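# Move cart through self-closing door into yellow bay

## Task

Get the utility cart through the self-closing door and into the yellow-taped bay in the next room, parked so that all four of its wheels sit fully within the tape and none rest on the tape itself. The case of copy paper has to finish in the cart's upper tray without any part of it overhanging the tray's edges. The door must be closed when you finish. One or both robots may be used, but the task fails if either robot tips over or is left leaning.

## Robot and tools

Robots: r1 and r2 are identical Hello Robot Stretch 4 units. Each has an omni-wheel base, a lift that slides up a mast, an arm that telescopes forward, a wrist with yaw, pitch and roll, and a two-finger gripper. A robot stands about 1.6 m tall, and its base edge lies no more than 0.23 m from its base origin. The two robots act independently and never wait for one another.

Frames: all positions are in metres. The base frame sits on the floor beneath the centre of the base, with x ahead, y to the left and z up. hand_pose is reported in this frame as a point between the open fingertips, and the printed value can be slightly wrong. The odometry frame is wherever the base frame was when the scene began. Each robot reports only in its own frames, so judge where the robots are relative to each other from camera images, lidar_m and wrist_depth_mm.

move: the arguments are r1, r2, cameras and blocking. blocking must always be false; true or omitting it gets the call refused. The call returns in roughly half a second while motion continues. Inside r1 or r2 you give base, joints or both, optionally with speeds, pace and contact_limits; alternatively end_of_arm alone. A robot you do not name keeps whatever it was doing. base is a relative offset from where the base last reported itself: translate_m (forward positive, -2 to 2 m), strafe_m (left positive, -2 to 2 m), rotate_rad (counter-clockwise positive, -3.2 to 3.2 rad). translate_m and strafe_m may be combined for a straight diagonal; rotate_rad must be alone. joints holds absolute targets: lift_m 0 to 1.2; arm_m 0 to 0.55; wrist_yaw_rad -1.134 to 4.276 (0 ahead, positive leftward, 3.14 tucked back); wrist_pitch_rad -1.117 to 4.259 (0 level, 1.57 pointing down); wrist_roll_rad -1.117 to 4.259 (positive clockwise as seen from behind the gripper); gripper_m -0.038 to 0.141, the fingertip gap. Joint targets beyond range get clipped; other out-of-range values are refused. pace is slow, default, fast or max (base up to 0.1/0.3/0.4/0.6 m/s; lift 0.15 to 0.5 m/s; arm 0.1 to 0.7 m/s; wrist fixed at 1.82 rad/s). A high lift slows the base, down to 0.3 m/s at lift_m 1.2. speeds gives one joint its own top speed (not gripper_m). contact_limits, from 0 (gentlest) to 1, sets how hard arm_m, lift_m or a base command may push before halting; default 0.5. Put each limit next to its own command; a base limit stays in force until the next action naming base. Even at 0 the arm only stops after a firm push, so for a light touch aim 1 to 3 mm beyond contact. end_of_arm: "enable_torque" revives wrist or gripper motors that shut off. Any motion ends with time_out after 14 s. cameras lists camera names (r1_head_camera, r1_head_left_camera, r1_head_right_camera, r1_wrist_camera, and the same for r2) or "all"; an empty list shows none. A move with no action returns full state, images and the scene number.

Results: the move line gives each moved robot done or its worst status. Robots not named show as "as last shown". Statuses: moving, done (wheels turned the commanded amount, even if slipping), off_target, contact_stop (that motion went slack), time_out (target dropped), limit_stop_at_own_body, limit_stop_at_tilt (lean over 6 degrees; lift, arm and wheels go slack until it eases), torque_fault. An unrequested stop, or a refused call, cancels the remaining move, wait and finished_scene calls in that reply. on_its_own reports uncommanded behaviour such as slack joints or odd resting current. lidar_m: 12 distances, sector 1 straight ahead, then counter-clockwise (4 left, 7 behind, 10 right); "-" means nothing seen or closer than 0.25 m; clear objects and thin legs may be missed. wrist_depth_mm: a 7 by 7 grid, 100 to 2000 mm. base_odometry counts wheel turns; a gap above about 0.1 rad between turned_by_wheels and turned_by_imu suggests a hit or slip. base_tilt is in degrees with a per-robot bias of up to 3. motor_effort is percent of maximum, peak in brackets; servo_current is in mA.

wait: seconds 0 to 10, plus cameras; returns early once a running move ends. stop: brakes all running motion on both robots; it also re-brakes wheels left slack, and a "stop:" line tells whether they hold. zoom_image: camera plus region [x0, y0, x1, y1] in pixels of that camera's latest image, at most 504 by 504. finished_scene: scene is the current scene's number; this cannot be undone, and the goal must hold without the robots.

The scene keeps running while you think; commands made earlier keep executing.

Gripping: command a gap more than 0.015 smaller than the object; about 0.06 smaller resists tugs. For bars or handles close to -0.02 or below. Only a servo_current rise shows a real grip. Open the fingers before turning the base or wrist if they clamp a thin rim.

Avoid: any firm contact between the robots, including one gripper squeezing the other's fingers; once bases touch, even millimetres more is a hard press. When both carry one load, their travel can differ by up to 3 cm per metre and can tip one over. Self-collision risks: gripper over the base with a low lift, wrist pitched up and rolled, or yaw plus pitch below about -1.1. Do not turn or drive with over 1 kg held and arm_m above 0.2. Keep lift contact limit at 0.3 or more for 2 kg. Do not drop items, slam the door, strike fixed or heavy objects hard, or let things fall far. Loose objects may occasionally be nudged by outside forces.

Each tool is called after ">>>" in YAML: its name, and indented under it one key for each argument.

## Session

>>> move:

Scene clock: 0.00 s.
r1.base_odometry: x=+0.000 y=+0.000 heading=+0.000
r1.turned_by_wheels: +0.000
r1.turned_by_imu: +0.000
r1.base_tilt: forward=-1.6 right=+1.3
r1.lidar_m: 0.96 1.73 2.02 2.40 3.92 1.60 0.85 0.77 0.78 0.89 0.77 0.78
r1.base_status: not commanded
r1.joint_positions: lift_m=+0.124 arm_m=+0.000 wrist_yaw_rad=+3.194 wrist_pitch_rad=+0.002 wrist_roll_rad=+0.000 gripper_m=+0.056
r1.joint_status: not commanded
r1.measured_speeds: all 0
r1.motor_effort: lift_m=+19 arm_m=-4 wheel_0=-2 wheel_1=+1 wheel_2=+0
r1.servo_current: wrist_yaw_rad=59 wrist_pitch_rad=46 wrist_roll_rad=46 gripper_m=39
r1.hand_pose: x=-0.1216 y=+0.0722 z=+0.3019 quat_wxyz=(-0.026, -0.001, +0.000, +1.000) (m; r1's base frame)
r1.wrist_depth_mm: - 135 - - - - - / - 123 135 - - - - / - 121 191 - - - - / 110 136 194 - - - - / 137 - - - 1618 - - / 226 - 190 1098 188 1160 1118 / 224 163 750 798 768 768 759
r2.base_odometry: x=+0.000 y=+0.000 heading=+0.000
r2.turned_by_wheels: +0.000
r2.turned_by_imu: +0.000
r2.base_tilt: forward=-0.6 right=+0.1
r2.lidar_m: 1.29 1.32 1.58 2.33 2.36 2.78 1.41 1.41 2.77 2.39 2.42 1.48
r2.base_status: not commanded
r2.joint_positions: lift_m=+0.200 arm_m=+0.000 wrist_yaw_rad=+3.211 wrist_pitch_rad=+0.001 wrist_roll_rad=+0.000 gripper_m=+0.056
r2.joint_status: not commanded
r2.measured_speeds: all 0
r2.motor_effort: lift_m=+18 arm_m=-4 wheel_0=-1 wheel_1=+1 wheel_2=+1
r2.servo_current: wrist_yaw_rad=46 wrist_pitch_rad=39 wrist_roll_rad=52 gripper_m=52
r2.hand_pose: x=-0.1229 y=+0.0671 z=+0.3779 quat_wxyz=(-0.035, -0.001, +0.000, +0.999) (m; r2's base frame)
r2.wrist_depth_mm: - - 137 - - - - / - - 137 - - - - / - 109 138 - - - - / - 140 175 - - - - / 214 - - - - - - / 213 1281 196 1255 190 1336 1182 / 208 243 866 - - 854 878
pictures: r1_head_camera, r1_head_left_camera, r1_head_right_camera, r1_wrist_camera, r2_head_camera, r2_head_left_camera, r2_head_right_camera, r2_wrist_camera
Images, in order (width x height): r1_head_camera 420x560, r1_head_left_camera 420x672, r1_head_right_camera 420x672, r1_wrist_camera 616x392, r2_head_camera 420x560, r2_head_left_camera 420x672, r2_head_right_camera 420x672, r2_wrist_camera 616x392.

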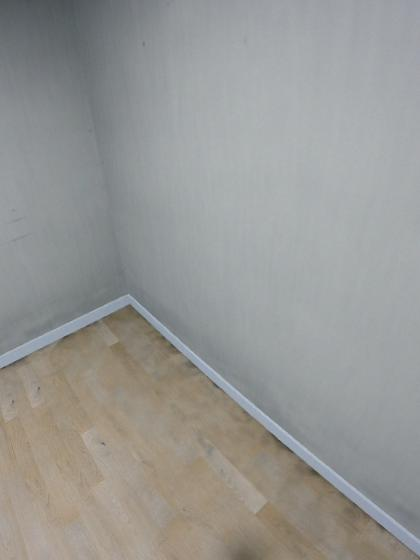

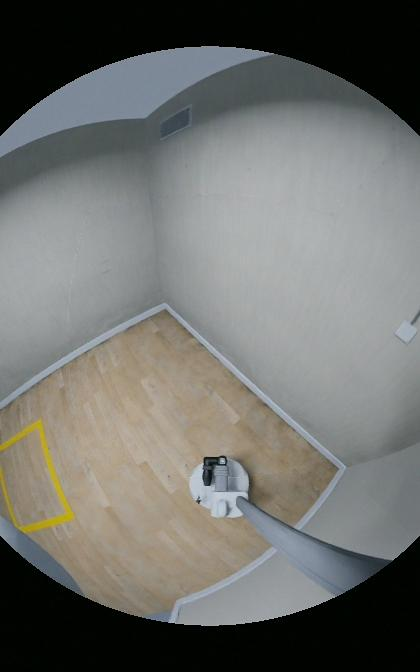

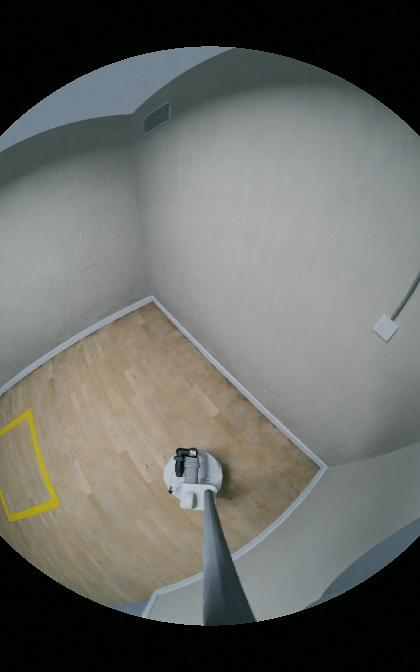

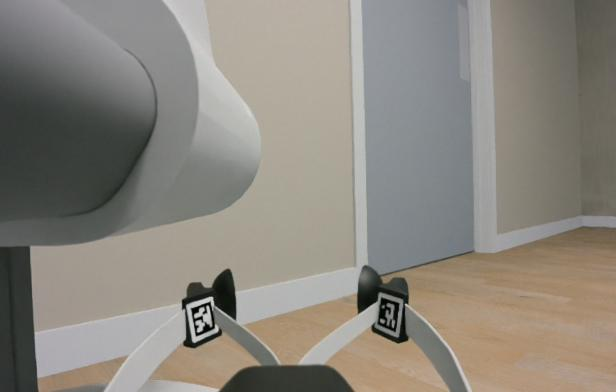

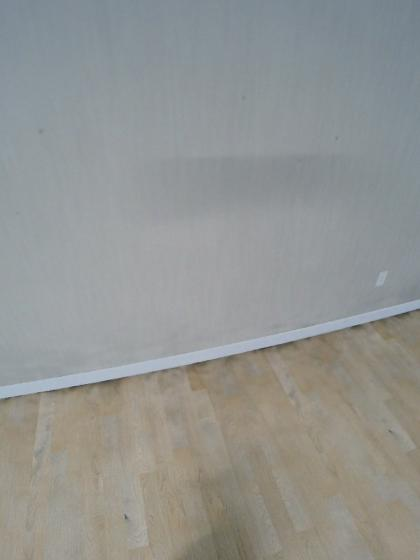

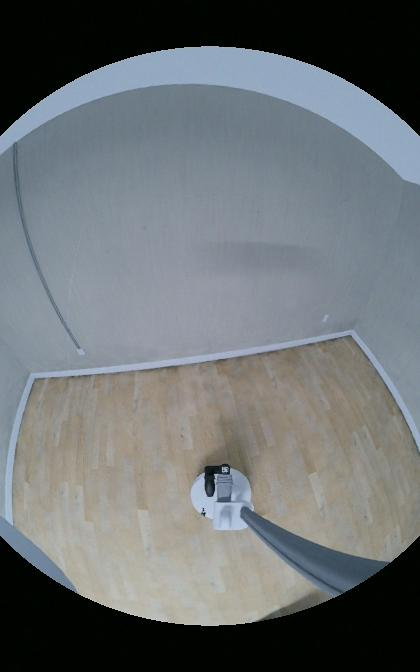

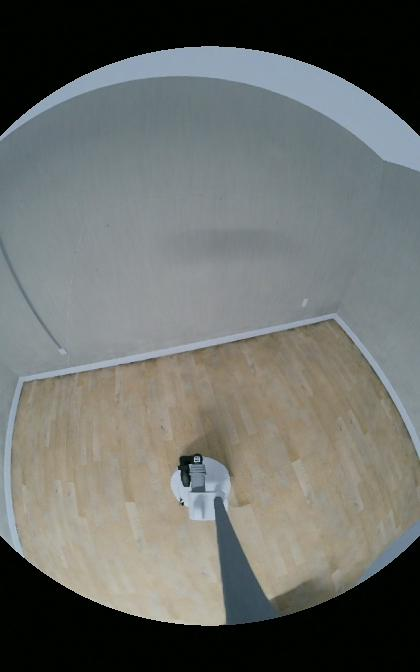

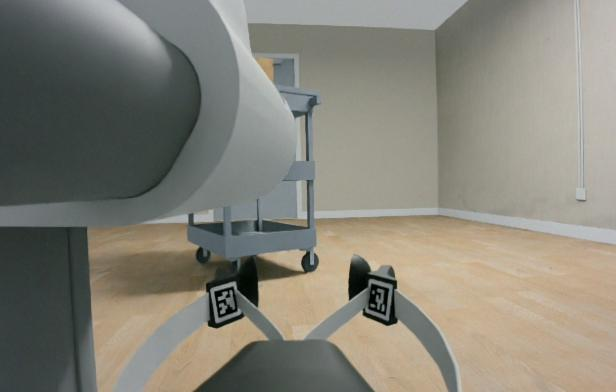

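>>> move:
  r1: {"base":{"rotate_rad":-2.36},"pace":"fast"}
  r2: {"base":{"rotate_rad":-3.02},"joints":{"lift_m":0.6},"pace":"fast"}
  blocking: false

>>> wait:
  seconds: 3

>>> wait:
  seconds: 1.5
  cameras: ["r1_head_camera","r1_head_right_camera","r2_head_camera","r2_head_left_camera","r2_head_right_camera"]

>>> zoom_image:
  camera: "r2_head_camera"
  region: [0, 0, 420, 450]

Scene clock: 19.10 s.
move: r1 moving; r2 moving
r1.base_odometry: x=+0.000 y=+0.000 heading=-0.379
r1.turned_by_wheels: -0.379
r1.turned_by_imu: -0.380
r1.base_tilt: forward=-1.6 right=+1.3
r1.lidar_m: 0.79 1.06 2.01 2.05 2.68 3.91 1.18 0.80 0.74 0.75 0.83 0.77
r1.base_status: rotate_rad moving
r1.joint_positions: lift_m=+0.124 arm_m=+0.000 wrist_yaw_rad=+3.194 wrist_pitch_rad=+0.002 wrist_roll_rad=+0.000 gripper_m=+0.056
r1.joint_status: not commanded
r1.measured_speeds: translate_m=+0.000 strafe_m=+0.000 rotate_rad=-1.461 lift_m=+0.000 arm_m=+0.000 wrist_yaw_rad=+0.000 wrist_pitch_rad=+0.000 wrist_roll_rad=+0.000
r1.motor_effort: lift_m=+19(20) arm_m=-4(4) wheel_0=+9(10) wheel_1=+10(10) wheel_2=+9(9)
r1.servo_current: wrist_yaw_rad=46(59) wrist_pitch_rad=39(52) wrist_roll_rad=33(65) gripper_m=39(46)
r1.hand_pose: x=-0.1216 y=+0.0722 z=+0.3019 quat_wxyz=(-0.026, -0.001, +0.000, +1.000) (m; r1's base frame)
r1.wrist_depth_mm: - 135 - - - - - / - 123 135 - - - - / - 121 191 - - - - / 110 136 203 - - - - / 137 - 1308 1863 - - - / 225 - 191 1160 188 1138 1118 / 224 750 759 798 778 750 759
r2.base_odometry: x=+0.000 y=+0.000 heading=-0.379
r2.turned_by_wheels: -0.379
r2.turned_by_imu: -0.367
r2.base_tilt: forward=-0.7 right=+0.0
r2.lidar_m: 1.41 1.28 1.36 1.78 2.35 2.35 3.14 1.40 3.75 2.54 2.39 2.03
r2.base_status: rotate_rad moving
r2.joint_positions: lift_m=+0.263 arm_m=+0.000 wrist_yaw_rad=+3.211 wrist_pitch_rad=+0.001 wrist_roll_rad=+0.000 gripper_m=+0.056
r2.joint_status: lift_m moving
r2.measured_speeds: translate_m=-0.001 strafe_m=+0.001 rotate_rad=-1.461 lift_m=+0.244 arm_m=+0.000 wrist_yaw_rad=+0.000 wrist_pitch_rad=+0.000 wrist_roll_rad=+0.000
r2.motor_effort: lift_m=+24(25) arm_m=-4(4) wheel_0=+13(13) wheel_1=+11(12) wheel_2=+12(12)
r2.servo_current: wrist_yaw_rad=52(52) wrist_pitch_rad=46(46) wrist_roll_rad=52(65) gripper_m=46(52)
r2.hand_pose: x=-0.1229 y=+0.0671 z=+0.4410 quat_wxyz=(-0.035, -0.001, +0.000, +0.999) (m; r2's base frame)
r2.wrist_depth_mm: - - 137 - - - - / - - 137 - - - - / - 110 138 - - - - / - 140 176 - - - - / 215 - - - - - - / 213 1430 195 1499 190 1537 1336 / 208 242 1060 - - 1025 991
pictures: none

Scene clock: 20.67 s.
earlier move: r1 done; r2 moving
r1.base_odometry: x=+0.000 y=+0.000 heading=-2.360
r1.turned_by_wheels: -1.981
r1.turned_by_imu: -1.992
r1.base_tilt: forward=-1.6 right=+1.3
r1.lidar_m: 0.75 0.81 0.82 0.77 0.83 1.19 2.01 2.17 3.11 2.48 1.01 0.77
r1.base_status: done
r1.joint_positions: lift_m=+0.124 arm_m=+0.000 wrist_yaw_rad=+3.194 wrist_pitch_rad=+0.002 wrist_roll_rad=+0.000 gripper_m=+0.056
r1.joint_status: not commanded
r1.measured_speeds: all 0
r1.motor_effort: lift_m=+20(20) arm_m=-4(4) wheel_0=+2(11) wheel_1=+1(11) wheel_2=+0(10)
r1.servo_current: wrist_yaw_rad=65(65) wrist_pitch_rad=39(52) wrist_roll_rad=59(65) gripper_m=39(52)
r1.hand_pose: x=-0.1216 y=+0.0722 z=+0.3019 quat_wxyz=(-0.026, -0.001, +0.000, +1.000) (m; r1's base frame)
r1.wrist_depth_mm: - 135 - - - - - / - 123 146 - - - - / - 121 192 - - - - / 110 136 207 - - - - / 216 - - - - 1808 - / 991 1182 193 1182 189 1138 991 / 750 750 741 798 778 759 759
r2.base_odometry: x=+0.000 y=+0.000 heading=-3.020
r2.turned_by_wheels: -2.641
r2.turned_by_imu: -2.571
r2.base_tilt: forward=-0.7 right=+0.0
r2.lidar_m: 1.38 3.75 2.53 2.36 2.11 1.41 1.30 1.33 1.72 2.31 2.41 3.11
r2.base_status: rotate_rad moving
r2.joint_positions: lift_m=+0.600 arm_m=+0.000 wrist_yaw_rad=+3.211 wrist_pitch_rad=+0.001 wrist_roll_rad=+0.000 gripper_m=+0.056
r2.joint_status: all done
r2.measured_speeds: all 0
r2.motor_effort: lift_m=+21(26) arm_m=-4(4) wheel_0=+0(15) wheel_1=+0(15) wheel_2=+3(12)
r2.servo_current: wrist_yaw_rad=52(52) wrist_pitch_rad=39(46) wrist_roll_rad=46(65) gripper_m=39(52)
r2.hand_pose: x=-0.1228 y=+0.0671 z=+0.7777 quat_wxyz=(-0.035, -0.001, +0.000, +0.999) (m; r2's base frame)
r2.wrist_depth_mm: - - 137 - - - - / - 107 137 - - - - / - 113 138 236 - - - / - 140 165 - - - - / 216 - - - - - - / 213 - 189 - 187 - - / 211 122 - - - - -
wait: 1.57 of 3 s (r1 has come to rest)
pictures: none

Scene clock: 20.90 s.
earlier move: r2 done
r1.base_odometry: x=+0.000 y=+0.000 heading=-2.360
r1.turned_by_wheels: +0.000
r1.turned_by_imu: +0.000
r1.base_tilt: forward=-1.6 right=+1.3
r1.lidar_m: 0.76 0.81 0.79 0.77 0.82 1.19 2.01 2.17 3.09 2.48 1.01 0.78
r1.base_status: done
r1.joint_positions: lift_m=+0.124 arm_m=+0.000 wrist_yaw_rad=+3.194 wrist_pitch_rad=+0.002 wrist_roll_rad=+0.000 gripper_m=+0.056
r1.joint_status: not commanded
r1.measured_speeds: all 0
r1.motor_effort: lift_m=+19(20) arm_m=-4(4) wheel_0=+2(11) wheel_1=+0(11) wheel_2=+0(10)
r1.servo_current: wrist_yaw_rad=46(65) wrist_pitch_rad=46(52) wrist_roll_rad=39(65) gripper_m=46(52)
r1.hand_pose: x=-0.1216 y=+0.0722 z=+0.3019 quat_wxyz=(-0.026, -0.001, +0.000, +1.000) (m; r1's base frame)
r1.wrist_depth_mm: - 135 - - - - - / - 124 147 - - - - / - 121 191 - - - - / 111 136 206 - - - - / 216 - - - - 1756 - / 991 1229 194 1205 187 1138 1008 / 750 750 750 788 778 759 759
r2.base_odometry: x=+0.000 y=+0.000 heading=-3.020
r2.turned_by_wheels: +0.000
r2.turned_by_imu: +0.000
r2.base_tilt: forward=-0.6 right=+0.1
r2.lidar_m: 1.37 3.75 2.54 2.39 2.07 1.41 1.30 1.34 1.78 2.33 2.40 3.13
r2.base_status: done
r2.joint_positions: lift_m=+0.600 arm_m=+0.000 wrist_yaw_rad=+3.211 wrist_pitch_rad=+0.001 wrist_roll_rad=+0.000 gripper_m=+0.056
r2.joint_status: all done
r2.measured_speeds: all 0
r2.motor_effort: lift_m=+21(26) arm_m=-4(4) wheel_0=+1(15) wheel_1=+1(15) wheel_2=+3(12)
r2.servo_current: wrist_yaw_rad=39(52) wrist_pitch_rad=46(46) wrist_roll_rad=52(65) gripper_m=46(52)
r2.hand_pose: x=-0.1228 y=+0.0671 z=+0.7777 quat_wxyz=(-0.035, -0.001, +0.000, +0.999) (m; r2's base frame)
r2.wrist_depth_mm: - - 137 - - - - / - 107 137 - - - - / - 110 138 235 - - - / - 140 165 - - - - / 216 - - - - - - / 213 - 189 - 188 - - / 211 122 - - - - -
wait: 0.23 of 1.5 s (r2 has come to rest)
pictures: r1_head_camera, r1_head_right_camera, r2_head_camera, r2_head_left_camera, r2_head_right_camera
Images, in order (width x height): r1_head_camera 420x560, r1_head_right_camera 420x672, r2_head_camera 420x560, r2_head_left_camera 420x672, r2_head_right_camera 420x672.

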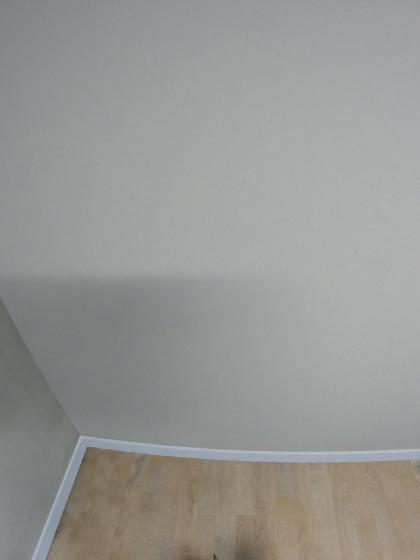

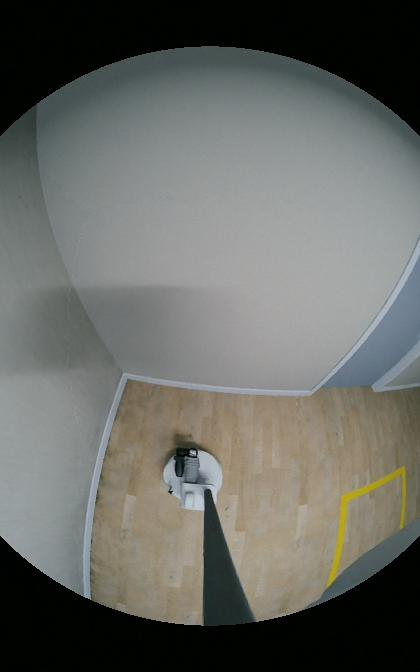

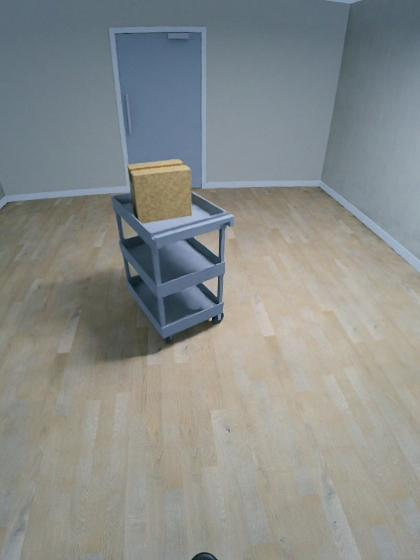

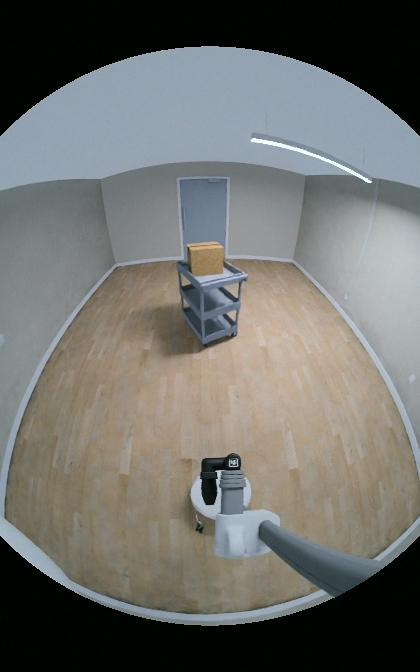

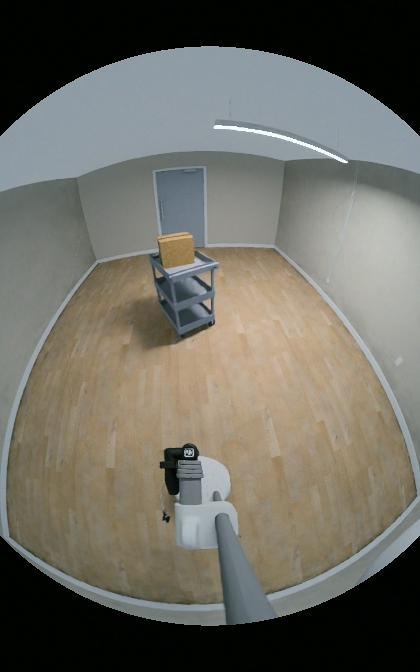

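Scaled by 1.120 from the camera's 420x560 image, which has a finer 1200x1600 frame.

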